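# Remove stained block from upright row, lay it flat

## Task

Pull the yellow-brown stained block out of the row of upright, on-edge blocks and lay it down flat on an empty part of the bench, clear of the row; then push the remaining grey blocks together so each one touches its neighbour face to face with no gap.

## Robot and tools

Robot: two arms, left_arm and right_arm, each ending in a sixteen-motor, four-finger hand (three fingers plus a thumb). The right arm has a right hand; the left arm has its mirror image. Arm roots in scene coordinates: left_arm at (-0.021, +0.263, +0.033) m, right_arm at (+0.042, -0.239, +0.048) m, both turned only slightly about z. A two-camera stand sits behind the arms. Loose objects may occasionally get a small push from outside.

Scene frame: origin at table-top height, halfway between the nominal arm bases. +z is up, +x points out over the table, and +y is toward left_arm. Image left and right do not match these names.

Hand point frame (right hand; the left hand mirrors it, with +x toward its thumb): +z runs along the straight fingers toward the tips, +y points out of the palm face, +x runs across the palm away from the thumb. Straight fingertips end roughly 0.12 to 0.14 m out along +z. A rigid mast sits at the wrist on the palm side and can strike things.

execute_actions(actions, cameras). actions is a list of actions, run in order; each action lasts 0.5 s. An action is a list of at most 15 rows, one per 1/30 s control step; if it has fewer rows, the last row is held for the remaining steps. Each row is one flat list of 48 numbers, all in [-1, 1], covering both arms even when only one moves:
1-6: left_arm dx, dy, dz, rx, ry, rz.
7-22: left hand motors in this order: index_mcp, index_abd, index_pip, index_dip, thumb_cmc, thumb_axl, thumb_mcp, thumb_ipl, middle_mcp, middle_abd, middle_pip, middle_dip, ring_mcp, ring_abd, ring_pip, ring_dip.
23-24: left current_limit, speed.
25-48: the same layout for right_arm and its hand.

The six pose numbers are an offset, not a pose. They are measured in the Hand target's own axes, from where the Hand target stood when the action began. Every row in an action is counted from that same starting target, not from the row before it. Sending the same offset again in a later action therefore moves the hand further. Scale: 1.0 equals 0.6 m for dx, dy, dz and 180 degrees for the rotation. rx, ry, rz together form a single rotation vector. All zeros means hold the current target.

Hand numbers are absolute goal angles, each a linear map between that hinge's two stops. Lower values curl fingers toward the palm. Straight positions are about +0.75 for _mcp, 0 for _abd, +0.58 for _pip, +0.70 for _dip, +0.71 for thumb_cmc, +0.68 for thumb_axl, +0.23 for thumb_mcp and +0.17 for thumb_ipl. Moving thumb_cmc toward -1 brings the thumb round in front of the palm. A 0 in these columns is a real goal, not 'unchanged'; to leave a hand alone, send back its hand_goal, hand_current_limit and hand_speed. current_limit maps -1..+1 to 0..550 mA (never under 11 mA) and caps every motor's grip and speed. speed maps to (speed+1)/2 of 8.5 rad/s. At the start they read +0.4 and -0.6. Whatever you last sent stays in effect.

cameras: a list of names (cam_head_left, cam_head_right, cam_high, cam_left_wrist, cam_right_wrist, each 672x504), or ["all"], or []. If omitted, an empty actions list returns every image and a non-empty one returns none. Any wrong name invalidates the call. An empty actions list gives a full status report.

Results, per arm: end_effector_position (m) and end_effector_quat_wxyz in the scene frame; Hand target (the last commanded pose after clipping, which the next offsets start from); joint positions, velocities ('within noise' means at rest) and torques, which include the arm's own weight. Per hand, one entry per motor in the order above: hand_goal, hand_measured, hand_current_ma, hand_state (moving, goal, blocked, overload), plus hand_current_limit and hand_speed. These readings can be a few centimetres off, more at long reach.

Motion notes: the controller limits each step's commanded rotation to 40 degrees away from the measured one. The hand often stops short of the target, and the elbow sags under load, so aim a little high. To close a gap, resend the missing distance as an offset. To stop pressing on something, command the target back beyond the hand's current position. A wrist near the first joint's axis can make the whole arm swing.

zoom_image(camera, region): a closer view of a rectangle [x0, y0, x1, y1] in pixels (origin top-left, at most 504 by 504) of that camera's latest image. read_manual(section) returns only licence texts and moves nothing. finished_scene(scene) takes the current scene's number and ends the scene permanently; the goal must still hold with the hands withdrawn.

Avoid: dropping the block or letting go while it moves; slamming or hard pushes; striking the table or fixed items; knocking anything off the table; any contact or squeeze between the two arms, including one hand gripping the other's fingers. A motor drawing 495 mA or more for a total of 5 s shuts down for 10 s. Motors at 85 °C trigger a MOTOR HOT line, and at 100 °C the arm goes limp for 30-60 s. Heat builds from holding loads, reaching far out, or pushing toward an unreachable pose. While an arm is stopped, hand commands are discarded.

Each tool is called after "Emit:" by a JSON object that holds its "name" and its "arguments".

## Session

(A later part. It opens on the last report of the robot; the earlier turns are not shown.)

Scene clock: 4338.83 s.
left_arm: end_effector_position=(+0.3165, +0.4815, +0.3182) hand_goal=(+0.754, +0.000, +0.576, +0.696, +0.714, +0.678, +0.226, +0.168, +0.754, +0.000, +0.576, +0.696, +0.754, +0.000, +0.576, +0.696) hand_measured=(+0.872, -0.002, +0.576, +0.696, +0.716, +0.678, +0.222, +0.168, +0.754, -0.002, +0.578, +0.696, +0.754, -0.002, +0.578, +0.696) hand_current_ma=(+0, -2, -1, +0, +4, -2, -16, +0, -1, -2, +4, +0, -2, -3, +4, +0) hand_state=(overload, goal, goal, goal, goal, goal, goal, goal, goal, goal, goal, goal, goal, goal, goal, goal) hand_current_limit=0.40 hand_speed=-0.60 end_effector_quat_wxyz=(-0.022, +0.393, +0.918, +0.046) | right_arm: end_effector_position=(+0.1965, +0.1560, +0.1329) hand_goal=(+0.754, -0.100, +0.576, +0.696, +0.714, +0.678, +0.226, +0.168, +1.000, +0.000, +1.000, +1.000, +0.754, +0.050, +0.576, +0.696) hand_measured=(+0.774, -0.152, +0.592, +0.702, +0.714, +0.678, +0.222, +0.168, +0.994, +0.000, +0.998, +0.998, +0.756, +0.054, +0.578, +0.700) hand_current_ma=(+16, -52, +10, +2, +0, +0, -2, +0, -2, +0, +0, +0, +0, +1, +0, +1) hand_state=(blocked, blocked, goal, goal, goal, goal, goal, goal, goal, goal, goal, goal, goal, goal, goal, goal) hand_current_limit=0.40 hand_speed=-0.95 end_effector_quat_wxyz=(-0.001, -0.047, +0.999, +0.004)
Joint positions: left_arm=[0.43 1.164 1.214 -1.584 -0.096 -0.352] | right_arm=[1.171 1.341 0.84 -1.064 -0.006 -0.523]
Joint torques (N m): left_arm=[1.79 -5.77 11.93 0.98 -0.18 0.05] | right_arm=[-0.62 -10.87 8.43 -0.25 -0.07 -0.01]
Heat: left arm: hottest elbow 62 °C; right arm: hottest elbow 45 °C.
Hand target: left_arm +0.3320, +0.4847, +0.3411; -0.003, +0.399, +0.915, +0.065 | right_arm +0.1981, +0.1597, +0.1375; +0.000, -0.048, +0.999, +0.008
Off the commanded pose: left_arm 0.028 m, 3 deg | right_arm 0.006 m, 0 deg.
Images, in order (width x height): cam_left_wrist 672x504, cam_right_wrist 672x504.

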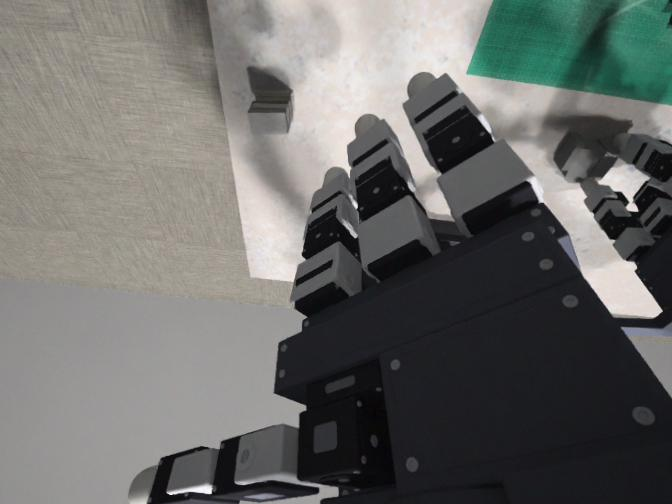

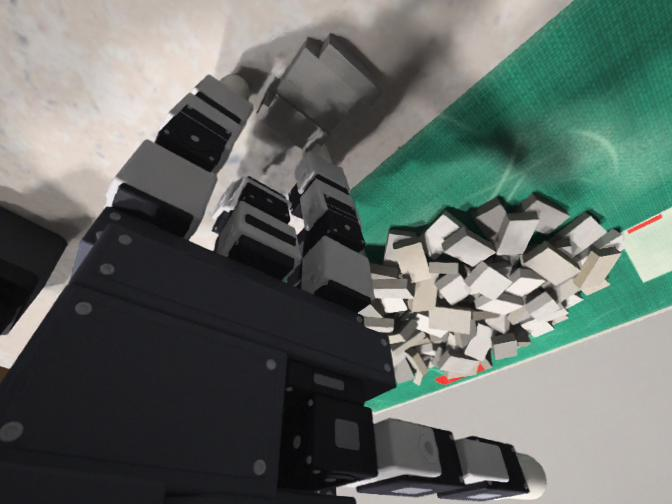

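Emit:
{"name": "execute_actions", "arguments": {"actions": [[[0,0,0,0,0,0,0.754,0,0.576,0.696,0.714,0.678,0.226,0.168,0.754,0,0.576,0.696,0.754,0,0.576,0.696,0.4,-0.6,0,0.003,-0.006,0,0,0,0.77,-0.15,0.586,0.7,0.714,0.678,0.226,0.168,1,0,1,1,0.754,0.05,0.576,0.696,0.4,-0.95],[0,0,0,0,0,0,0.754,0,0.576,0.696,0.714,0.678,0.226,0.168,0.754,0,0.576,0.696,0.754,0,0.576,0.696,0.4,-0.6,0,0.006,-0.012,0,0,0,0.77,-0.15,0.586,0.7,0.714,0.678,0.226,0.168,1,0,1,1,0.754,0.05,0.576,0.696,0.4,-0.95],[0,0,0,0,0,0,0.754,0,0.576,0.696,0.714,0.678,0.226,0.168,0.754,0,0.576,0.696,0.754,0,0.576,0.696,0.4,-0.6,0,0.008,-0.018,0,0,0,0.77,-0.14,0.586,0.7,0.714,0.678,0.226,0.168,1,0,1,1,0.754,0.05,0.576,0.696,0.4,-0.95]]], "cameras": ["cam_right_wrist", "cam_left_wrist"]}}

Emit:
{"name": "zoom_image", "arguments": {"camera": "cam_right_wrist", "region": [240, 30, 360, 160]}}

Emit:
{"name": "zoom_image", "arguments": {"camera": "cam_left_wrist", "region": [540, 110, 660, 200]}}

Scene clock: 4353.97 s.
left_arm: end_effector_position=(+0.3165, +0.4815, +0.3182) hand_goal=(+0.754, +0.000, +0.576, +0.696, +0.714, +0.678, +0.226, +0.168, +0.754, +0.000, +0.576, +0.696, +0.754, +0.000, +0.576, +0.696) hand_measured=(+0.872, -0.002, +0.576, +0.696, +0.716, +0.678, +0.222, +0.168, +0.754, -0.002, +0.578, +0.696, +0.754, -0.002, +0.578, +0.696) hand_current_ma=(+0, -2, -1, +0, +4, -2, -16, +0, -1, -2, +4, +0, -2, -3, +4, +0) hand_state=(overload, goal, goal, goal, goal, goal, goal, goal, goal, goal, goal, goal, goal, goal, goal, goal) hand_current_limit=0.40 hand_speed=-0.60 end_effector_quat_wxyz=(-0.022, +0.393, +0.918, +0.046) | right_arm: end_effector_position=(+0.1946, +0.1517, +0.1324) hand_goal=(+0.770, -0.140, +0.586, +0.700, +0.714, +0.678, +0.226, +0.168, +1.000, +0.000, +1.000, +1.000, +0.754, +0.050, +0.576, +0.696) hand_measured=(+0.768, -0.136, +0.588, +0.702, +0.714, +0.678, +0.222, +0.168, +0.994, +0.000, +0.998, +0.998, +0.754, +0.054, +0.578, +0.700) hand_current_ma=(+0, +1, +0, +0, +0, +0, -2, +0, -2, +0, +0, +0, +0, +1, +0, +1) hand_state=(goal, goal, goal, goal, goal, goal, goal, goal, goal, goal, goal, goal, goal, goal, goal, goal) hand_current_limit=0.40 hand_speed=-0.95 end_effector_quat_wxyz=(-0.006, -0.047, +0.999, -0.006)
Joint positions: left_arm=[0.43 1.164 1.214 -1.584 -0.096 -0.352] | right_arm=[1.171 1.34 0.843 -1.089 -0.006 -0.523]
Joint torques (N m): left_arm=[1.67 -5.66 11.97 0.98 -0.18 0.04] | right_arm=[-0.21 -11.34 10.29 -0.58 -0.08 0.06]
Heat: left arm: hottest elbow 62 °C; right arm: hottest elbow 45 °C.
Hand target: left_arm +0.3320, +0.4847, +0.3411; -0.003, +0.399, +0.915, +0.065 | right_arm +0.1977, +0.1643, +0.1484; +0.000, -0.048, +0.999, +0.008
Off the commanded pose: left_arm 0.028 m, 3 deg | right_arm 0.021 m, 2 deg.
Images, in order (width x height): cam_left_wrist 672x504, cam_right_wrist 672x504.

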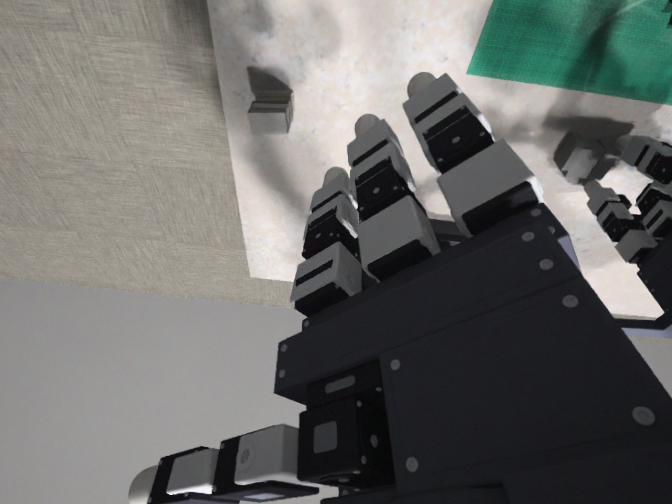

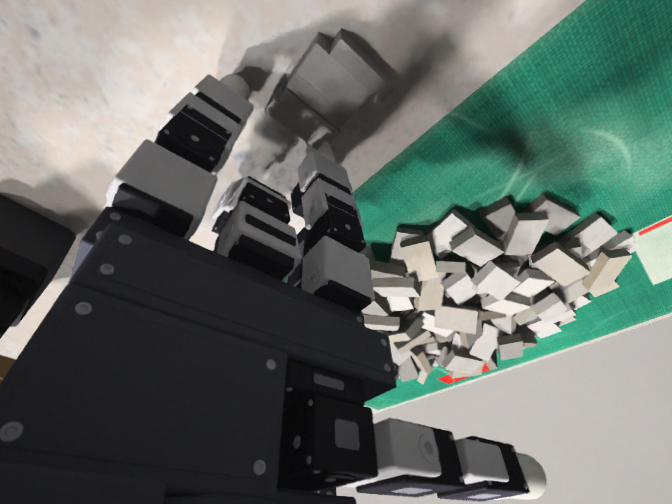

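Scaled by 3.877 from the camera's 672x504 image, which has a finer 960x720 frame.

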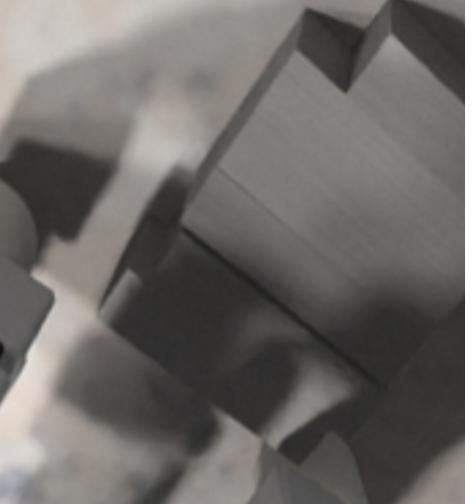

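Scaled by 4.200 from the camera's 672x504 image, which has a finer 960x720 frame.

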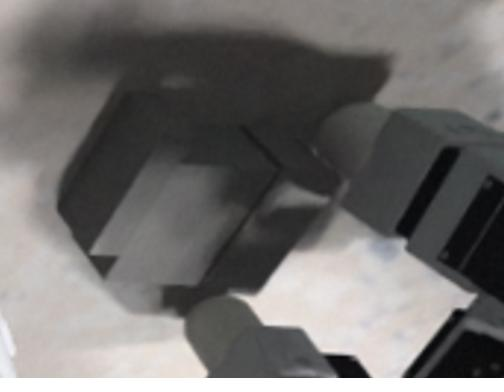

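Emit:
{"name": "execute_actions", "arguments": {"actions": [[[0,0,0,0,0,0,0.754,0,0.576,0.696,0.714,0.678,0.226,0.168,0.754,0,0.576,0.696,0.754,0,0.576,0.696,0.4,-0.6,0,0.003,-0.01,0,0,0,0.77,-0.13,0.586,0.7,0.714,0.678,0.226,0.168,1,0,1,1,0.754,0.05,0.576,0.696,0.4,-0.95],[0,0,0,0,0,0,0.754,0,0.576,0.696,0.714,0.678,0.226,0.168,0.754,0,0.576,0.696,0.754,0,0.576,0.696,0.4,-0.6,0,0.003,-0.02,0,0,0,0.77,-0.12,0.586,0.7,0.714,0.678,0.226,0.168,1,0,1,1,0.754,0.05,0.576,0.696,0.4,-0.95],[0,0,0,0,0,0,0.754,0,0.576,0.696,0.714,0.678,0.226,0.168,0.754,0,0.576,0.696,0.754,0,0.576,0.696,0.4,-0.6,0,0.003,-0.03,0,0,0,0.76,-0.1,0.58,0.698,0.714,0.678,0.226,0.168,1,0,1,1,0.754,0.03,0.576,0.696,0.4,-0.95],[0,0,0,0,0,0,0.754,0,0.576,0.696,0.714,0.678,0.226,0.168,0.754,0,0.576,0.696,0.754,0,0.576,0.696,0.4,-0.6,0,0.003,-0.045,0,0,0,0.754,-0.08,0.576,0.696,0.714,0.678,0.226,0.168,1,0,1,1,0.754,0.02,0.576,0.696,0.4,-0.95],[0,0,0,0,0,0,0.754,0,0.576,0.696,0.714,0.678,0.226,0.168,0.754,0,0.576,0.696,0.754,0,0.576,0.696,0.4,-0.6,0,0.003,-0.06,0,0,0,0.754,-0.05,0.576,0.696,0.714,0.678,0.226,0.168,1,0,1,1,0.754,0,0.576,0.696,0.4,-0.95],[0,0,0,0,0,0,0.754,0,0.576,0.696,0.714,0.678,0.226,0.168,0.754,0,0.576,0.696,0.754,0,0.576,0.696,0.4,-0.6,0,0.003,-0.075,0,0,0,0.754,0,0.576,0.696,0.714,0.678,0.226,0.168,1,0,1,1,0.754,0,0.576,0.696,0.4,-0.95]]], "cameras": ["cam_right_wrist", "cam_left_wrist"]}}

Emit:
{"name": "zoom_image", "arguments": {"camera": "cam_right_wrist", "region": [240, 0, 400, 140]}}

Emit:
{"name": "zoom_image", "arguments": {"camera": "cam_left_wrist", "region": [540, 110, 660, 200]}}

Scene clock: 4375.07 s.
left_arm: end_effector_position=(+0.3165, +0.4815, +0.3182) hand_goal=(+0.754, +0.000, +0.576, +0.696, +0.714, +0.678, +0.226, +0.168, +0.754, +0.000, +0.576, +0.696, +0.754, +0.000, +0.576, +0.696) hand_measured=(+0.872, -0.002, +0.576, +0.696, +0.716, +0.678, +0.222, +0.168, +0.754, -0.002, +0.578, +0.696, +0.754, -0.002, +0.578, +0.696) hand_current_ma=(+0, -2, -1, +0, +4, -2, -16, +0, -1, -2, +4, +0, -2, -3, +4, +0) hand_state=(overload, goal, goal, goal, goal, goal, goal, goal, goal, goal, goal, goal, goal, goal, goal, goal) hand_current_limit=0.40 hand_speed=-0.60 end_effector_quat_wxyz=(-0.022, +0.393, +0.918, +0.046) | right_arm: end_effector_position=(+0.1972, +0.1576, +0.1848) hand_goal=(+0.754, +0.000, +0.576, +0.696, +0.714, +0.678, +0.226, +0.168, +1.000, +0.000, +1.000, +1.000, +0.754, +0.000, +0.576, +0.696) hand_measured=(+0.754, -0.002, +0.578, +0.698, +0.714, +0.678, +0.222, +0.168, +0.994, +0.000, +0.998, +0.998, +0.754, +0.004, +0.578, +0.700) hand_current_ma=(+0, +0, +0, +0, +0, +0, -2, +0, -2, +0, +0, +0, +0, +1, +0, +1) hand_state=(goal, goal, goal, goal, goal, goal, goal, goal, goal, goal, goal, goal, goal, goal, goal, goal) hand_current_limit=0.40 hand_speed=-0.95 end_effector_quat_wxyz=(-0.002, -0.047, +0.999, +0.003)
Joint positions: left_arm=[0.43 1.164 1.214 -1.584 -0.096 -0.352] | right_arm=[1.171 1.283 0.937 -1.221 -0.006 -0.523]
Joint torques (N m): left_arm=[1.73 -5.77 11.96 0.98 -0.18 0.04] | right_arm=[0.03 -9.93 10.18 -0.53 -0.07 0.08]
Heat: left arm: hottest elbow 62 °C; right arm: hottest elbow 46 °C.
Hand target: left_arm +0.3320, +0.4847, +0.3411; -0.003, +0.399, +0.915, +0.065 | right_arm +0.1976, +0.1655, +0.1936; +0.000, -0.048, +0.999, +0.008
Off the commanded pose: left_arm 0.028 m, 3 deg | right_arm 0.012 m, 1 deg.
Images, in order (width x height): cam_left_wrist 672x504, cam_right_wrist 672x504.

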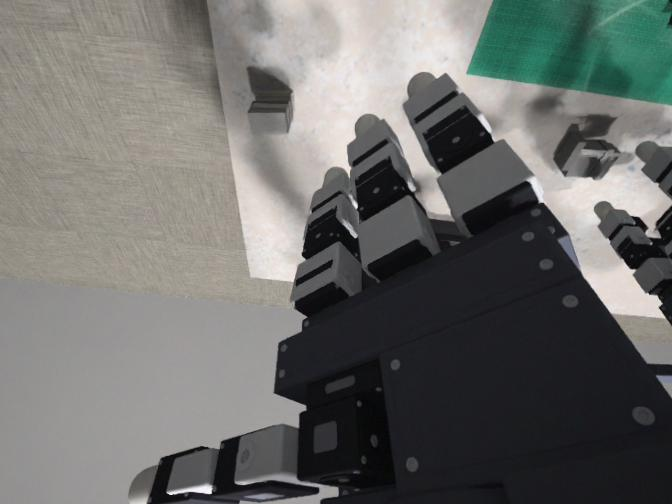

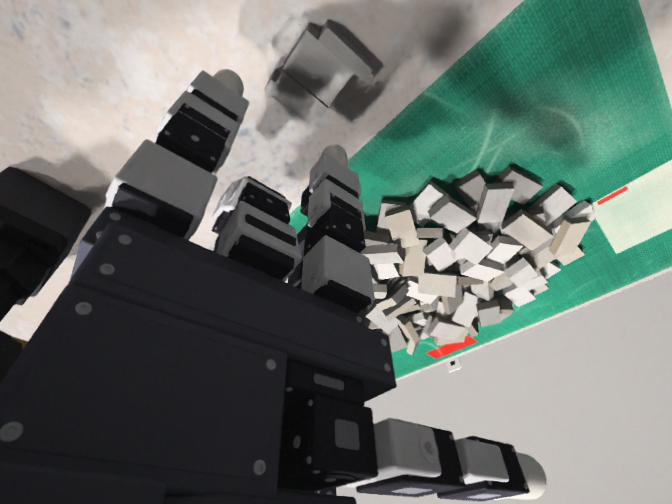

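Scaled by 3.150 from the camera's 672x504 image, which has a finer 960x720 frame.

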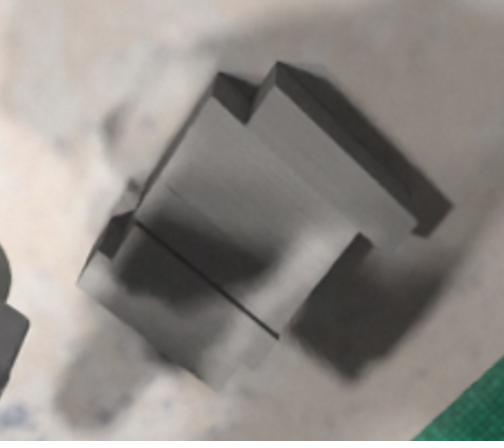

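Scaled by 4.200 from the camera's 672x504 image, which has a finer 960x720 frame.

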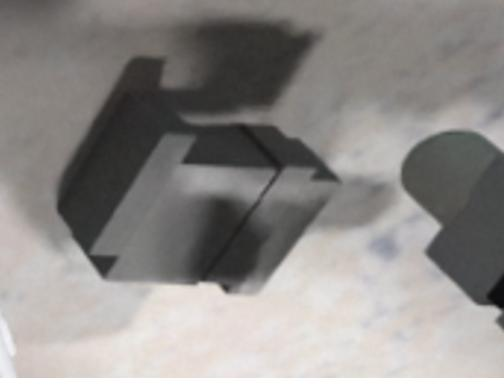

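Emit:
{"name": "execute_actions", "arguments": {"actions": [[[0,0,0,0,0,0,0.754,0,0.576,0.696,0.714,0.678,0.226,0.168,0.754,0,0.576,0.696,0.754,0,0.576,0.696,0.4,-0.6,-0.001,0.014,0,0,0,0,0.754,0,0.576,0.696,0.714,0.678,0.226,0.168,1,0,1,1,0.754,0,0.576,0.696,0.4,-0.9],[0,0,0,0,0,0,0.754,0,0.576,0.696,0.714,0.678,0.226,0.168,0.754,0,0.576,0.696,0.754,0,0.576,0.696,0.4,-0.6,-0.0023,0.028,0,0,0,0,0.754,0,0.576,0.696,0.714,0.678,0.226,0.168,1,0,1,1,0.754,0,0.576,0.696,0.4,-0.9],[0,0,0,0,0,0,0.754,0,0.576,0.696,0.714,0.678,0.226,0.168,0.754,0,0.576,0.696,0.754,0,0.576,0.696,0.4,-0.6,-0.0035,0.042,0,0,0,0,0.754,0,0.576,0.696,0.714,0.678,0.226,0.168,1,0,1,1,0.754,0,0.576,0.696,0.4,-0.9],[0,0,0,0,0,0,0.754,0,0.576,0.696,0.714,0.678,0.226,0.168,0.754,0,0.576,0.696,0.754,0,0.576,0.696,0.4,-0.6,-0.0046,0.056,0,0,0,0,0.754,0,0.576,0.696,0.714,0.678,0.226,0.168,1,0,1,1,0.754,0,0.576,0.696,0.4,-0.9],[0,0,0,0,0,0,0.754,0,0.576,0.696,0.714,0.678,0.226,0.168,0.754,0,0.576,0.696,0.754,0,0.576,0.696,0.4,-0.6,-0.0058,0.07,0,0,0,0,0.754,0,0.576,0.696,0.714,0.678,0.226,0.168,1,0,1,1,0.754,0,0.576,0.696,0.4,-0.9],[0,0,0,0,0,0,0.754,0,0.576,0.696,0.714,0.678,0.226,0.168,0.754,0,0.576,0.696,0.754,0,0.576,0.696,0.4,-0.6,-0.0069,0.0822,0,0,0,0,0.754,0,0.576,0.696,0.714,0.678,0.226,0.168,1,0,1,1,0.754,0,0.576,0.696,0.4,-0.9]],[[0,0,0,0,0,0,0.754,0,0.576,0.696,0.714,0.678,0.226,0.168,0.754,0,0.576,0.696,0.754,0,0.576,0.696,0.4,-0.6,0,0,0.012,0,0,0,0.754,0,0.576,0.696,0.714,0.678,0.226,0.168,1,0,1,1,0.754,0,0.576,0.696,0.4,-0.9],[0,0,0,0,0,0,0.754,0,0.576,0.696,0.714,0.678,0.226,0.168,0.754,0,0.576,0.696,0.754,0,0.576,0.696,0.4,-0.6,0,0,0.024,0,0,0,0.754,0,0.576,0.696,0.714,0.678,0.226,0.168,1,0,1,1,0.754,0,0.576,0.696,0.4,-0.9],[0,0,0,0,0,0,0.754,0,0.576,0.696,0.714,0.678,0.226,0.168,0.754,0,0.576,0.696,0.754,0,0.576,0.696,0.4,-0.6,0,0,0.036,0,0,0,0.754,0,0.576,0.696,0.714,0.678,0.226,0.168,1,0,1,1,0.754,0,0.576,0.696,0.4,-0.9],[0,0,0,0,0,0,0.754,0,0.576,0.696,0.714,0.678,0.226,0.168,0.754,0,0.576,0.696,0.754,0,0.576,0.696,0.4,-0.6,0,0,0.048,0,0,0,0.754,0,0.576,0.696,0.714,0.678,0.226,0.168,1,0,1,1,0.754,0,0.576,0.696,0.4,-0.9]]], "cameras": ["cam_right_wrist", "cam_left_wrist"]}}

Emit:
{"name": "zoom_image", "arguments": {"camera": "cam_right_wrist", "region": [200, 0, 400, 190]}}

Emit:
{"name": "zoom_image", "arguments": {"camera": "cam_left_wrist", "region": [530, 100, 660, 200]}}

Scene clock: 4465.30 s.
left_arm: end_effector_position=(+0.3165, +0.4815, +0.3182) hand_goal=(+0.754, +0.000, +0.576, +0.696, +0.714, +0.678, +0.226, +0.168, +0.754, +0.000, +0.576, +0.696, +0.754, +0.000, +0.576, +0.696) hand_measured=(+0.872, -0.002, +0.576, +0.696, +0.716, +0.678, +0.222, +0.168, +0.754, -0.002, +0.578, +0.696, +0.754, -0.002, +0.578, +0.696) hand_current_ma=(+0, -2, -1, +0, +4, -2, -16, +0, -1, -2, +4, +0, -2, -3, +4, +0) hand_state=(overload, goal, goal, goal, goal, goal, goal, goal, goal, goal, goal, goal, goal, goal, goal, goal) hand_current_limit=0.40 hand_speed=-0.60 end_effector_quat_wxyz=(-0.022, +0.393, +0.918, +0.046) | right_arm: end_effector_position=(+0.1953, +0.2128, +0.1737) hand_goal=(+0.754, +0.000, +0.576, +0.696, +0.714, +0.678, +0.226, +0.168, +1.000, +0.000, +1.000, +1.000, +0.754, +0.000, +0.576, +0.696) hand_measured=(+0.754, -0.002, +0.578, +0.698, +0.714, +0.678, +0.222, +0.168, +0.994, +0.000, +0.998, +0.998, +0.754, +0.004, +0.578, +0.700) hand_current_ma=(+0, +0, +0, +0, +0, +0, -2, +0, -2, +0, +0, +0, +0, +0, +0, +1) hand_state=(goal, goal, goal, goal, goal, goal, goal, goal, goal, goal, goal, goal, goal, goal, goal, goal) hand_current_limit=0.40 hand_speed=-0.90 end_effector_quat_wxyz=(+0.001, -0.053, +0.999, +0.011)
Joint positions: left_arm=[0.43 1.164 1.214 -1.584 -0.096 -0.352] | right_arm=[1.231 1.419 1.031 -1.163 -0.007 -0.473]
Joint torques (N m): left_arm=[1.67 -5.71 12 0.96 -0.18 0.04] | right_arm=[-0.32 -11.34 7.9 0.39 0 0.12]
Heat: left arm: hottest elbow 62 °C; right arm: hottest elbow 46 °C.
Hand target: left_arm +0.3320, +0.4847, +0.3411; -0.003, +0.399, +0.915, +0.065 | right_arm +0.1968, +0.2154, +0.1654; +0.000, -0.048, +0.999, +0.007
Off the commanded pose: left_arm 0.028 m, 3 deg | right_arm 0.009 m, 1 deg.
Images, in order (width x height): cam_left_wrist 672x504, cam_right_wrist 672x504.

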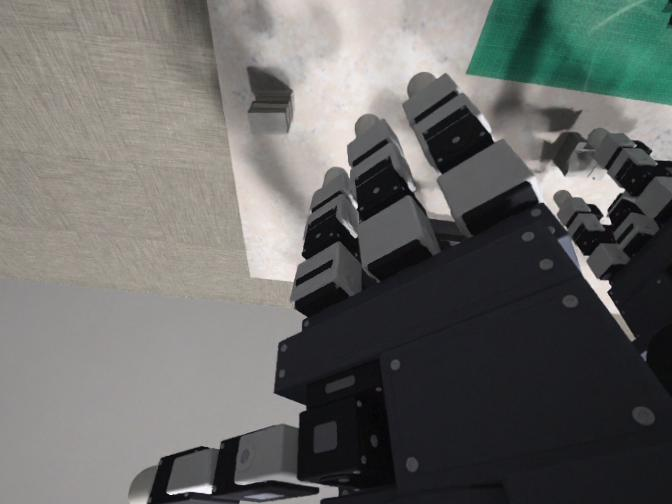

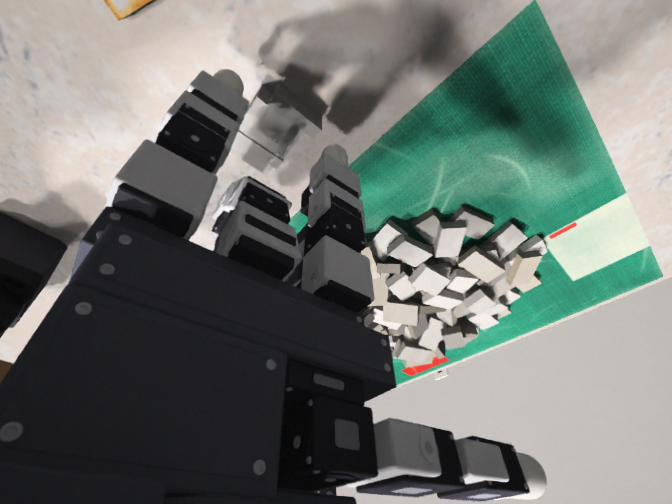

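Scaled by 2.520 from the camera's 672x504 image, which has a finer 960x720 frame.

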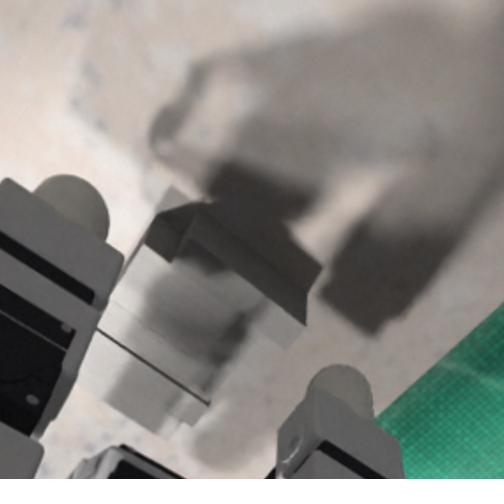

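Scaled by 3.877 from the camera's 672x504 image, which has a finer 960x720 frame.

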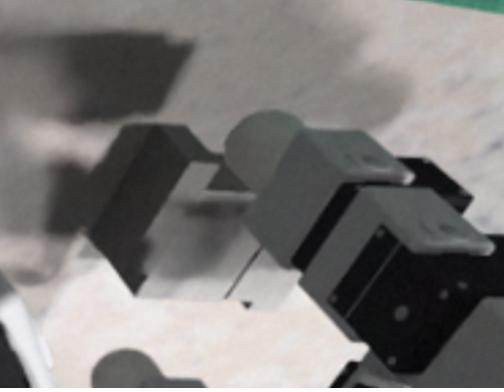

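Emit:
{"name": "execute_actions", "arguments": {"actions": [[[0,0,0,0,0,0,0.754,0,0.576,0.696,0.714,0.678,0.226,0.168,0.754,0,0.576,0.696,0.754,0,0.576,0.696,0.4,-0.6,-0.0012,-0.005,0.008,0,0,0,0.754,0,0.576,0.696,0.714,0.678,0.226,0.168,1,0,1,1,0.754,0,0.576,0.696,0.4,-0.9],[0,0,0,0,0,0,0.754,0,0.576,0.696,0.714,0.678,0.226,0.168,0.754,0,0.576,0.696,0.754,0,0.576,0.696,0.4,-0.6,-0.0024,-0.0103,0.02,0,0,0,0.754,0,0.576,0.696,0.714,0.678,0.226,0.168,1,0,1,1,0.754,0,0.576,0.696,0.4,-0.9],[0,0,0,0,0,0,0.754,0,0.576,0.696,0.714,0.678,0.226,0.168,0.754,0,0.576,0.696,0.754,0,0.576,0.696,0.4,-0.6,-0.0024,-0.0103,0.034,0,0,0,0.754,0,0.576,0.696,0.714,0.678,0.226,0.168,1,0,1,1,0.754,0,0.576,0.696,0.4,-0.9],[0,0,0,0,0,0,0.754,0,0.576,0.696,0.714,0.678,0.226,0.168,0.754,0,0.576,0.696,0.754,0,0.576,0.696,0.4,-0.6,-0.0024,-0.0103,0.048,0,0,0,0.754,0,0.576,0.696,0.714,0.678,0.226,0.168,1,0,1,1,0.754,0,0.576,0.696,0.4,-0.9]]], "cameras": ["cam_right_wrist", "cam_left_wrist"]}}

Emit:
{"name": "zoom_image", "arguments": {"camera": "cam_right_wrist", "region": [200, 0, 400, 190]}}

Emit:
{"name": "zoom_image", "arguments": {"camera": "cam_left_wrist", "region": [530, 100, 660, 200]}}

Scene clock: 4483.90 s.
left_arm: end_effector_position=(+0.3165, +0.4815, +0.3182) hand_goal=(+0.754, +0.000, +0.576, +0.696, +0.714, +0.678, +0.226, +0.168, +0.754, +0.000, +0.576, +0.696, +0.754, +0.000, +0.576, +0.696) hand_measured=(+0.872, -0.002, +0.576, +0.696, +0.716, +0.678, +0.222, +0.168, +0.754, -0.002, +0.578, +0.696, +0.754, -0.002, +0.578, +0.696) hand_current_ma=(+0, -2, -1, +0, +4, -2, -16, +0, -1, -2, +4, +0, -2, -3, +4, +0) hand_state=(overload, goal, goal, goal, goal, goal, goal, goal, goal, goal, goal, goal, goal, goal, goal, goal) hand_current_limit=0.40 hand_speed=-0.60 end_effector_quat_wxyz=(-0.022, +0.393, +0.918, +0.046) | right_arm: end_effector_position=(+0.1932, +0.2074, +0.1405) hand_goal=(+0.754, +0.000, +0.576, +0.696, +0.714, +0.678, +0.226, +0.168, +1.000, +0.000, +1.000, +1.000, +0.754, +0.000, +0.576, +0.696) hand_measured=(+0.754, -0.002, +0.578, +0.698, +0.714, +0.678, +0.222, +0.168, +0.994, +0.000, +0.998, +0.998, +0.754, +0.004, +0.578, +0.700) hand_current_ma=(+0, +0, +0, +0, +0, +0, -2, +0, -2, +0, +0, +0, +0, +0, +0, +1) hand_state=(goal, goal, goal, goal, goal, goal, goal, goal, goal, goal, goal, goal, goal, goal, goal, goal) hand_current_limit=0.40 hand_speed=-0.90 end_effector_quat_wxyz=(-0.001, -0.053, +0.999, +0.007)
Joint positions: left_arm=[0.43 1.164 1.214 -1.584 -0.096 -0.352] | right_arm=[1.231 1.447 0.967 -1.079 -0.007 -0.473]
Joint torques (N m): left_arm=[1.79 -5.66 11.96 0.98 -0.18 0.04] | right_arm=[-1.14 -11.63 7.88 0.27 0 0.01]
Heat: left arm: hottest elbow 62 °C; right arm: hottest elbow 47 °C.
Hand target: left_arm +0.3320, +0.4847, +0.3411; -0.003, +0.399, +0.915, +0.065 | right_arm +0.1988, +0.2098, +0.1364; +0.000, -0.048, +0.999, +0.007
Off the commanded pose: left_arm 0.028 m, 3 deg | right_arm 0.007 m, 1 deg.
Images, in order (width x height): cam_left_wrist 672x504, cam_right_wrist 672x504.

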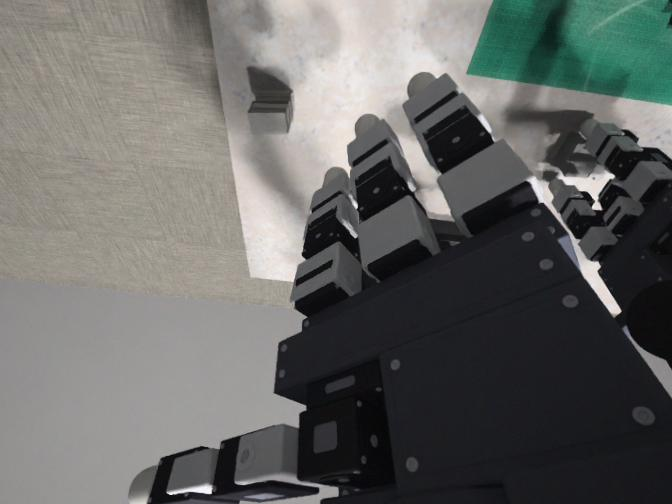

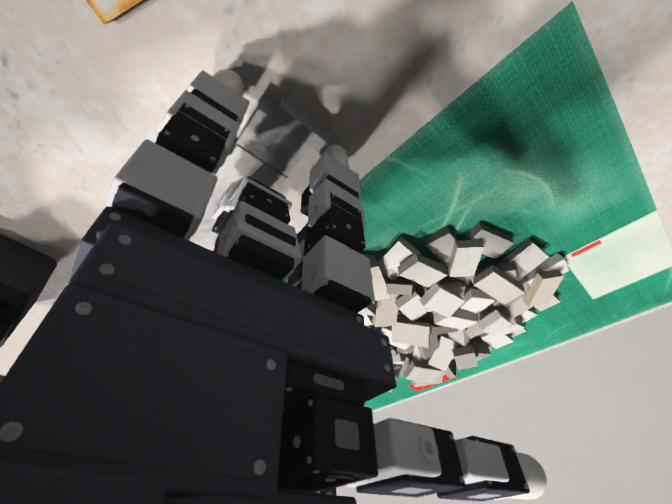

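Scaled by 2.520 from the camera's 672x504 image, which has a finer 960x720 frame.

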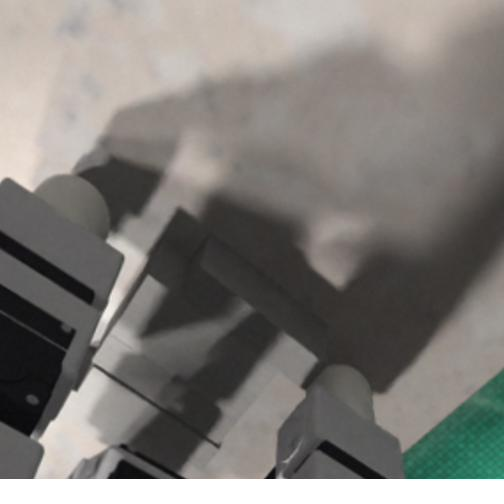

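Scaled by 3.877 from the camera's 672x504 image, which has a finer 960x720 frame.

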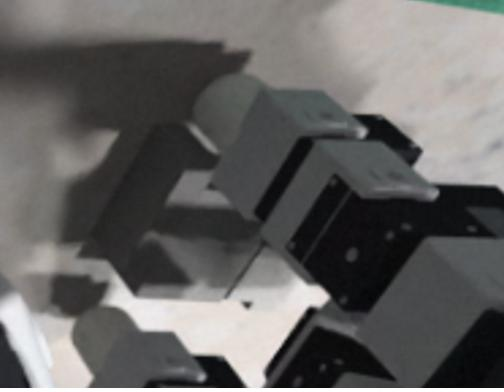

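Emit:
{"name": "execute_actions", "arguments": {"actions": [[[0,0,0,0,0,0,0.754,0,0.576,0.696,0.714,0.678,0.226,0.168,0.754,0,0.576,0.696,0.754,0,0.576,0.696,0.4,-0.6,0.007,0.0007,0,0,0,0,0.754,0,0.576,0.696,0.714,0.678,0.226,0.168,1,0,1,1,0.754,0,0.576,0.696,0.4,-0.9],[0,0,0,0,0,0,0.754,0,0.576,0.696,0.714,0.678,0.226,0.168,0.754,0,0.576,0.696,0.754,0,0.576,0.696,0.4,-0.6,0.014,0.0015,0,0,0,0,0.754,0,0.576,0.696,0.714,0.678,0.226,0.168,1,0,1,1,0.754,0,0.576,0.696,0.4,-0.9],[0,0,0,0,0,0,0.754,0,0.576,0.696,0.714,0.678,0.226,0.168,0.754,0,0.576,0.696,0.754,0,0.576,0.696,0.4,-0.6,0.021,0.0022,0,0,0,0,0.754,0,0.576,0.696,0.714,0.678,0.226,0.168,1,0,1,1,0.754,0,0.576,0.696,0.4,-0.9],[0,0,0,0,0,0,0.754,0,0.576,0.696,0.714,0.678,0.226,0.168,0.754,0,0.576,0.696,0.754,0,0.576,0.696,0.4,-0.6,0.026,0.0027,0,0,0,0,0.754,0,0.576,0.696,0.714,0.678,0.226,0.168,1,0,1,1,0.754,0,0.576,0.696,0.4,-0.9]]], "cameras": ["cam_right_wrist", "cam_left_wrist"]}}

Emit:
{"name": "zoom_image", "arguments": {"camera": "cam_right_wrist", "region": [220, 60, 360, 200]}}

Emit:
{"name": "zoom_image", "arguments": {"camera": "cam_left_wrist", "region": [530, 100, 660, 200]}}

Scene clock: 4497.07 s.
left_arm: end_effector_position=(+0.3165, +0.4815, +0.3182) hand_goal=(+0.754, +0.000, +0.576, +0.696, +0.714, +0.678, +0.226, +0.168, +0.754, +0.000, +0.576, +0.696, +0.754, +0.000, +0.576, +0.696) hand_measured=(+0.872, -0.002, +0.576, +0.696, +0.716, +0.678, +0.222, +0.168, +0.754, -0.002, +0.578, +0.696, +0.754, -0.002, +0.578, +0.696) hand_current_ma=(+0, -2, -1, +0, +4, -2, -16, +0, -1, -2, +4, +0, -2, -3, +4, +0) hand_state=(overload, goal, goal, goal, goal, goal, goal, goal, goal, goal, goal, goal, goal, goal, goal, goal) hand_current_limit=0.40 hand_speed=-0.60 end_effector_quat_wxyz=(-0.022, +0.393, +0.918, +0.046) | right_arm: end_effector_position=(+0.1871, +0.2080, +0.1384) hand_goal=(+0.754, +0.000, +0.576, +0.696, +0.714, +0.678, +0.226, +0.168, +1.000, +0.000, +1.000, +1.000, +0.754, +0.000, +0.576, +0.696) hand_measured=(+0.756, +0.010, +0.578, +0.698, +0.714, +0.678, +0.222, +0.168, +0.994, +0.000, +0.998, +0.998, +0.754, +0.002, +0.578, +0.700) hand_current_ma=(+0, +3, +0, +0, +0, +0, -2, +0, -2, +0, +0, +0, +0, +0, +0, +1) hand_state=(goal, goal, goal, goal, goal, goal, goal, goal, goal, goal, goal, goal, goal, goal, goal, goal) hand_current_limit=0.40 hand_speed=-0.90 end_effector_quat_wxyz=(+0.000, -0.048, +0.999, +0.005)
Joint positions: left_arm=[0.43 1.164 1.214 -1.584 -0.096 -0.352] | right_arm=[1.25 1.447 0.962 -1.076 -0.004 -0.444]
Joint torques (N m): left_arm=[1.73 -5.71 11.96 0.95 -0.19 0.04] | right_arm=[0.38 -12.81 7.17 0.25 -0.09 0.11]
Heat: left arm: hottest elbow 62 °C; right arm: hottest elbow 47 °C.
Hand target: left_arm +0.3320, +0.4847, +0.3411; -0.003, +0.399, +0.915, +0.065 | right_arm +0.1832, +0.2099, +0.1366; +0.000, -0.048, +0.999, +0.008
Off the commanded pose: left_arm 0.028 m, 3 deg | right_arm 0.005 m, 0 deg.
Images, in order (width x height): cam_left_wrist 672x504, cam_right_wrist 672x504.

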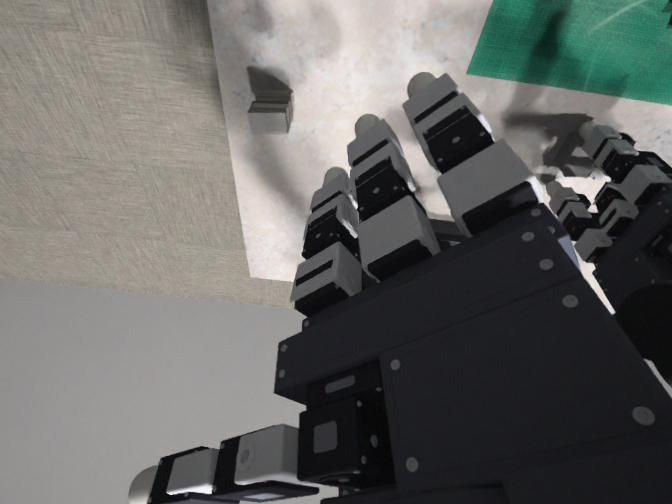

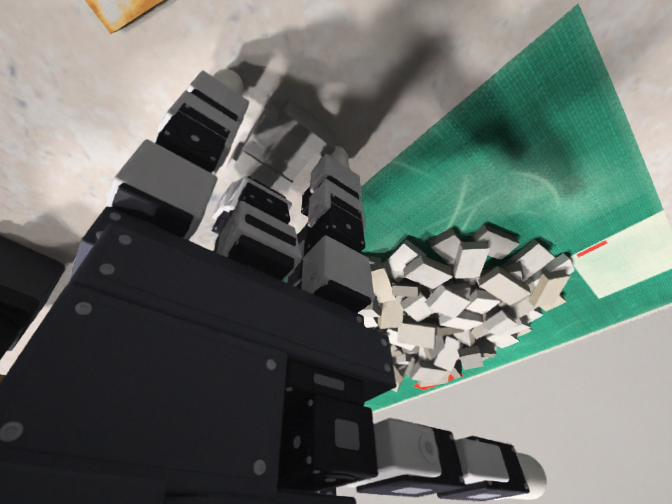

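Scaled by 3.600 from the camera's 672x504 image, which has a finer 960x720 frame.

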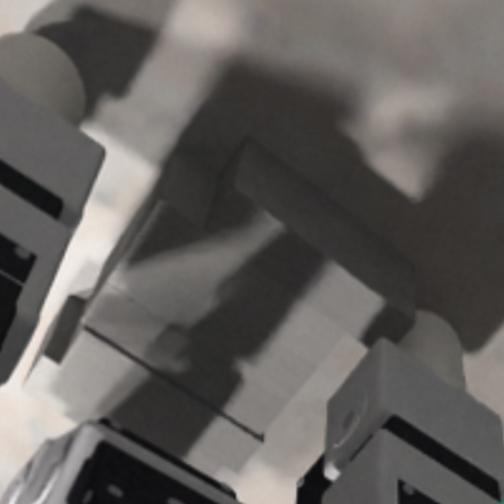

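Scaled by 3.877 from the camera's 672x504 image, which has a finer 960x720 frame.

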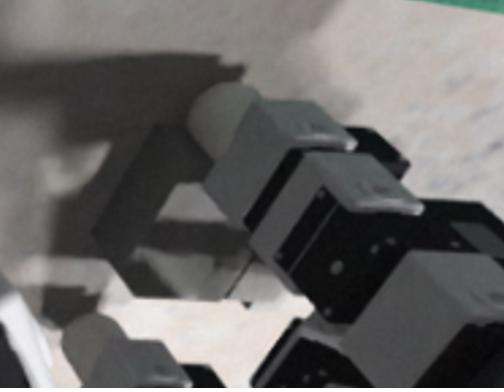

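Emit:
{"name": "execute_actions", "arguments": {"actions": [[[0,0,0,0,0,0,0.754,0,0.576,0.696,0.714,0.678,0.226,0.168,0.754,0,0.576,0.696,0.754,0,0.576,0.696,0.4,-0.6,0.004,0.0004,0,0,0,0,0.754,0,0.576,0.696,0.714,0.678,0.226,0.168,1,0,1,1,0.754,0,0.576,0.696,0.4,-0.9],[0,0,0,0,0,0,0.754,0,0.576,0.696,0.714,0.678,0.226,0.168,0.754,0,0.576,0.696,0.754,0,0.576,0.696,0.4,-0.6,0.008,0.0008,0,0,0,0,0.754,0,0.576,0.696,0.714,0.678,0.226,0.168,1,0,1,1,0.754,0,0.576,0.696,0.4,-0.9]]], "cameras": ["cam_right_wrist", "cam_left_wrist"]}}

Emit:
{"name": "zoom_image", "arguments": {"camera": "cam_right_wrist", "region": [220, 60, 360, 200]}}

Emit:
{"name": "zoom_image", "arguments": {"camera": "cam_left_wrist", "region": [530, 100, 660, 200]}}

Scene clock: 4510.63 s.
left_arm: end_effector_position=(+0.3165, +0.4815, +0.3182) hand_goal=(+0.754, +0.000, +0.576, +0.696, +0.714, +0.678, +0.226, +0.168, +0.754, +0.000, +0.576, +0.696, +0.754, +0.000, +0.576, +0.696) hand_measured=(+0.872, -0.002, +0.576, +0.696, +0.716, +0.678, +0.222, +0.168, +0.754, -0.002, +0.578, +0.696, +0.754, -0.002, +0.578, +0.696) hand_current_ma=(+0, -2, -1, +0, +4, -2, -16, +0, -1, -2, +4, +0, -2, -3, +4, +0) hand_state=(overload, goal, goal, goal, goal, goal, goal, goal, goal, goal, goal, goal, goal, goal, goal, goal) hand_current_limit=0.40 hand_speed=-0.60 end_effector_quat_wxyz=(-0.022, +0.393, +0.918, +0.046) | right_arm: end_effector_position=(+0.1854, +0.2087, +0.1383) hand_goal=(+0.754, +0.000, +0.576, +0.696, +0.714, +0.678, +0.226, +0.168, +1.000, +0.000, +1.000, +1.000, +0.754, +0.000, +0.576, +0.696) hand_measured=(+0.756, +0.014, +0.578, +0.698, +0.714, +0.678, +0.222, +0.168, +0.994, +0.000, +0.998, +0.998, +0.754, +0.002, +0.578, +0.700) hand_current_ma=(+0, +6, +0, +0, +0, +0, -2, +0, -2, +0, +0, +0, +0, +0, +0, +1) hand_state=(goal, goal, goal, goal, goal, goal, goal, goal, goal, goal, goal, goal, goal, goal, goal, goal) hand_current_limit=0.40 hand_speed=-0.90 end_effector_quat_wxyz=(+0.001, -0.045, +0.999, +0.005)
Joint positions: left_arm=[0.43 1.164 1.214 -1.584 -0.096 -0.352] | right_arm=[1.257 1.447 0.962 -1.076 -0.002 -0.431]
Joint torques (N m): left_arm=[1.67 -5.71 11.96 0.98 -0.19 0.04] | right_arm=[0.56 -13.27 6.87 0.27 -0.13 0.11]
Heat: left arm: hottest elbow 62 °C; right arm: hottest elbow 46 °C.
Hand target: left_arm +0.3320, +0.4847, +0.3411; -0.003, +0.399, +0.915, +0.065 | right_arm +0.1783, +0.2100, +0.1366; +0.000, -0.048, +0.999, +0.008
Off the commanded pose: left_arm 0.028 m, 3 deg | right_arm 0.007 m, 1 deg.
Images, in order (width x height): cam_left_wrist 672x504, cam_right_wrist 672x504.

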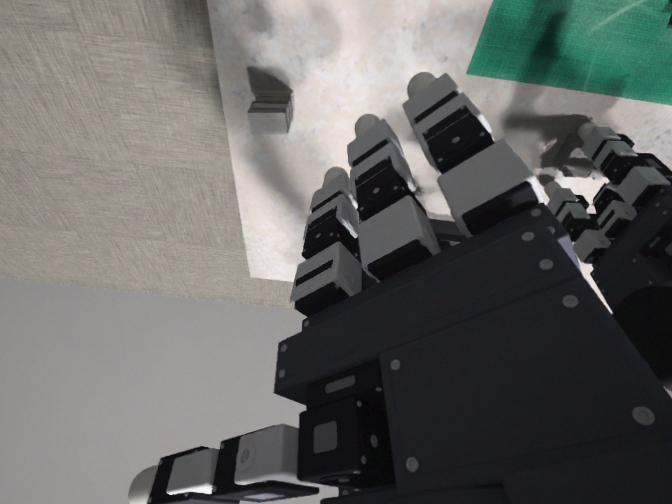

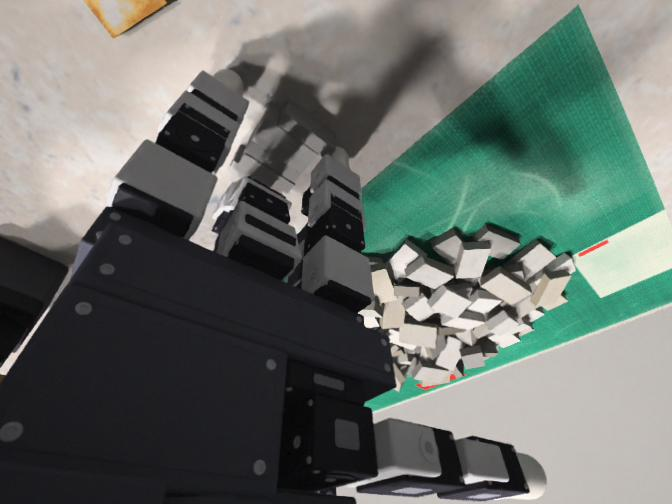

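Scaled by 3.600 from the camera's 672x504 image, which has a finer 960x720 frame.

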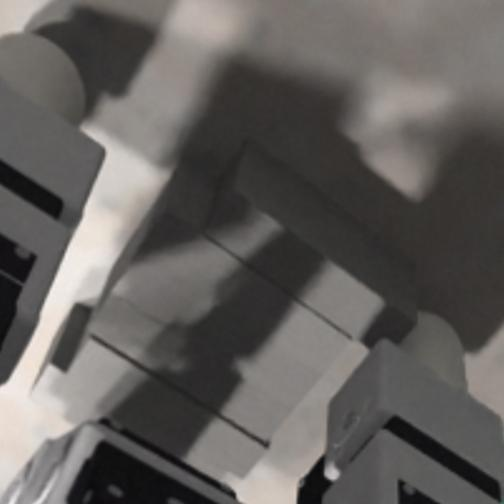

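Scaled by 3.877 from the camera's 672x504 image, which has a finer 960x720 frame.

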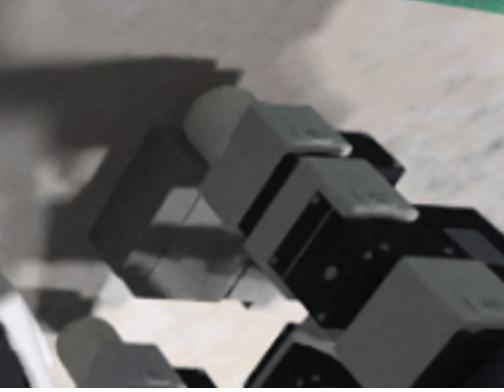

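Emit:
{"name": "execute_actions", "arguments": {"actions": [[[0,0,0,0,0,0,0.754,0,0.576,0.696,0.714,0.678,0.226,0.168,0.754,0,0.576,0.696,0.754,0,0.576,0.696,0.4,-0.6,-0.01,0,0,0,0,0,0.754,0.02,0.576,0.696,0.714,0.678,0.226,0.168,1,0,1,1,0.754,0,0.576,0.696,0.4,-0.9],[0,0,0,0,0,0,0.754,0,0.576,0.696,0.714,0.678,0.226,0.168,0.754,0,0.576,0.696,0.754,0,0.576,0.696,0.4,-0.6,-0.022,0,0,0,0,0,0.754,0.05,0.576,0.696,0.714,0.678,0.226,0.168,1,0,1,1,0.754,0,0.576,0.696,0.4,-0.9],[0,0,0,0,0,0,0.754,0,0.576,0.696,0.714,0.678,0.226,0.168,0.754,0,0.576,0.696,0.754,0,0.576,0.696,0.4,-0.6,-0.03,0,-0.002,0,0,0,0.754,0.05,0.576,0.696,0.714,0.678,0.226,0.168,1,0,1,1,0.754,0,0.576,0.696,0.4,-0.9]],[[0,0,0,0,0,0,0.754,0,0.576,0.696,0.714,0.678,0.226,0.168,0.754,0,0.576,0.696,0.754,0,0.576,0.696,0.4,-0.6,0,0.001,-0.015,0,0,0,0.754,0.05,0.576,0.696,0.714,0.678,0.226,0.168,1,0,1,1,0.754,0,0.576,0.696,0.4,-0.9],[0,0,0,0,0,0,0.754,0,0.576,0.696,0.714,0.678,0.226,0.168,0.754,0,0.576,0.696,0.754,0,0.576,0.696,0.4,-0.6,0,0.002,-0.035,0,0,0,0.754,0.05,0.576,0.696,0.714,0.678,0.226,0.168,1,0,1,1,0.754,0,0.576,0.696,0.4,-0.9],[0,0,0,0,0,0,0.754,0,0.576,0.696,0.714,0.678,0.226,0.168,0.754,0,0.576,0.696,0.754,0,0.576,0.696,0.4,-0.6,0,0.004,-0.06,0,0,0,0.754,0,0.576,0.696,0.714,0.678,0.226,0.168,1,0,1,1,0.754,0,0.576,0.696,0.4,-0.9],[0,0,0,0,0,0,0.754,0,0.576,0.696,0.714,0.678,0.226,0.168,0.754,0,0.576,0.696,0.754,0,0.576,0.696,0.4,-0.6,0,0.006,-0.085,0,0,0,0.754,0,0.576,0.696,0.714,0.678,0.226,0.168,1,0,1,1,0.754,0,0.576,0.696,0.4,-0.9]]], "cameras": ["cam_right_wrist", "cam_left_wrist"]}}

Emit:
{"name": "zoom_image", "arguments": {"camera": "cam_right_wrist", "region": [220, 20, 380, 180]}}

Emit:
{"name": "zoom_image", "arguments": {"camera": "cam_left_wrist", "region": [530, 100, 660, 200]}}

Scene clock: 4547.07 s.
left_arm: end_effector_position=(+0.3165, +0.4815, +0.3182) hand_goal=(+0.754, +0.000, +0.576, +0.696, +0.714, +0.678, +0.226, +0.168, +0.754, +0.000, +0.576, +0.696, +0.754, +0.000, +0.576, +0.696) hand_measured=(+0.872, -0.002, +0.576, +0.696, +0.716, +0.678, +0.222, +0.168, +0.754, -0.002, +0.578, +0.696, +0.754, -0.002, +0.578, +0.696) hand_current_ma=(+0, -2, -1, +0, +4, -2, -16, +0, -1, -2, +4, +0, -2, -3, +4, +0) hand_state=(overload, goal, goal, goal, goal, goal, goal, goal, goal, goal, goal, goal, goal, goal, goal, goal) hand_current_limit=0.40 hand_speed=-0.60 end_effector_quat_wxyz=(-0.022, +0.393, +0.918, +0.046) | right_arm: end_effector_position=(+0.1922, +0.2070, +0.1782) hand_goal=(+0.754, +0.000, +0.576, +0.696, +0.714, +0.678, +0.226, +0.168, +1.000, +0.000, +1.000, +1.000, +0.754, +0.000, +0.576, +0.696) hand_measured=(+0.754, +0.002, +0.578, +0.698, +0.714, +0.678, +0.222, +0.168, +0.994, +0.000, +0.998, +0.998, +0.752, +0.002, +0.578, +0.700) hand_current_ma=(+0, +0, +0, +0, +0, +0, -2, +0, -2, +0, +0, +0, +0, +0, +0, +1) hand_state=(goal, goal, goal, goal, goal, goal, goal, goal, goal, goal, goal, goal, goal, goal, goal, goal) hand_current_limit=0.40 hand_speed=-0.90 end_effector_quat_wxyz=(-0.002, -0.046, +0.999, +0.000)
Joint positions: left_arm=[0.43 1.164 1.214 -1.584 -0.096 -0.352] | right_arm=[1.237 1.408 1.039 -1.202 -0.005 -0.454]
Joint torques (N m): left_arm=[1.61 -5.71 11.97 0.96 -0.19 0.04] | right_arm=[-0.67 -12.69 10.25 -0.49 -0.05 -0.08]
Heat: left arm: hottest elbow 62 °C; right arm: hottest elbow 46 °C.
Hand target: left_arm +0.3320, +0.4847, +0.3411; -0.003, +0.399, +0.915, +0.065 | right_arm +0.1960, +0.2144, +0.1889; +0.000, -0.048, +0.999, +0.008
Off the commanded pose: left_arm 0.028 m, 3 deg | right_arm 0.014 m, 1 deg.
Images, in order (width x height): cam_left_wrist 672x504, cam_right_wrist 672x504.

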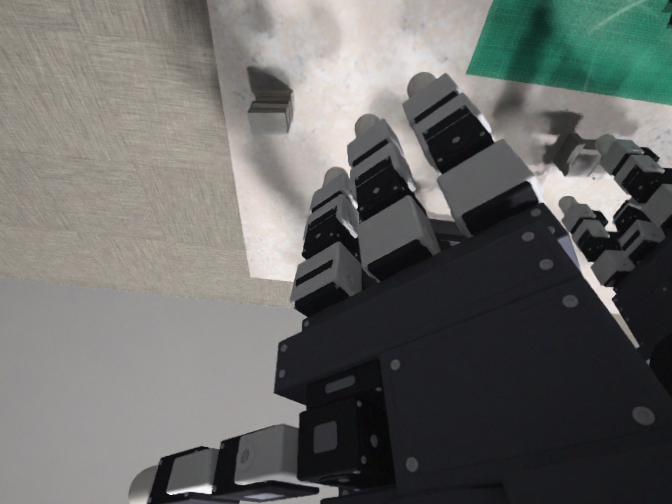

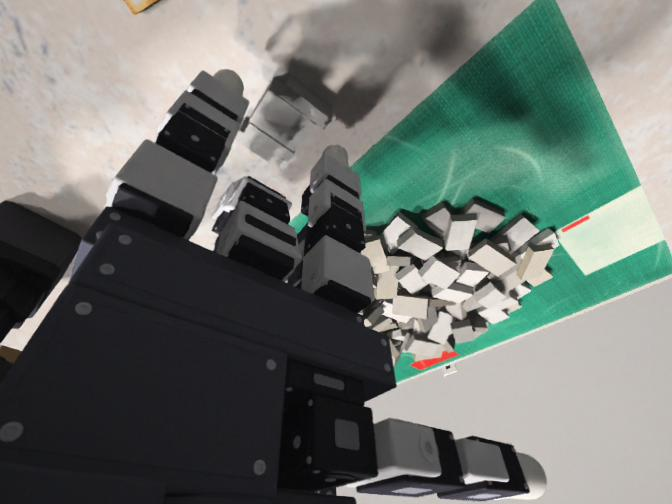

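Scaled by 3.150 from the camera's 672x504 image, which has a finer 960x720 frame.

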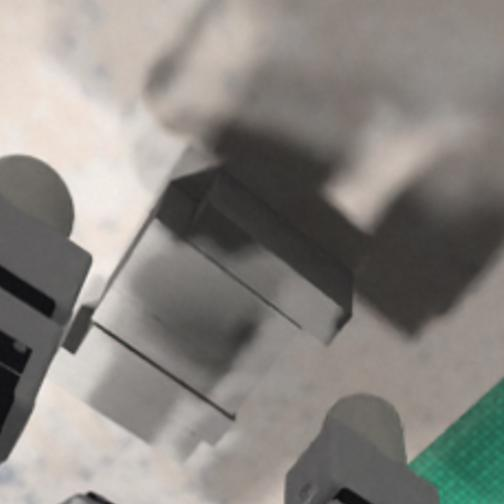

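Scaled by 3.877 from the camera's 672x504 image, which has a finer 960x720 frame.

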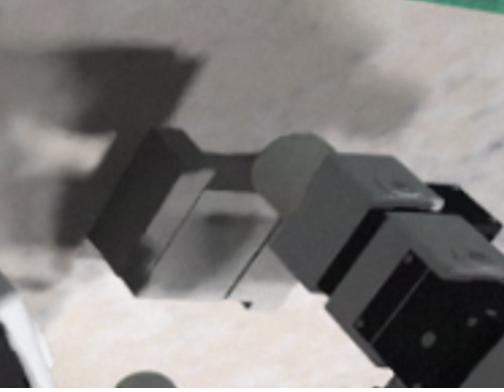

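Emit:
{"name": "zoom_image", "arguments": {"camera": "cam_right_wrist", "region": [230, 60, 340, 170]}}

Scaled by 4.582 from the camera's 672x504 image, which has a finer 960x720 frame.

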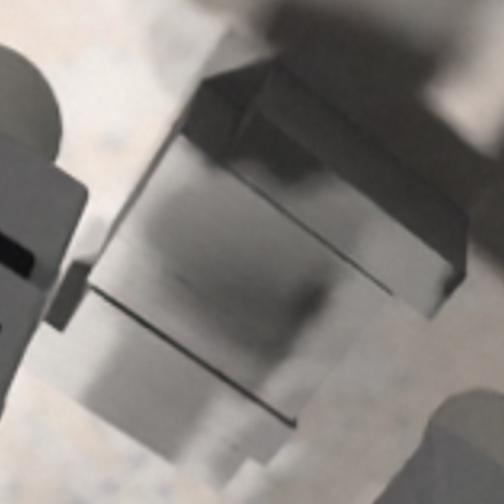

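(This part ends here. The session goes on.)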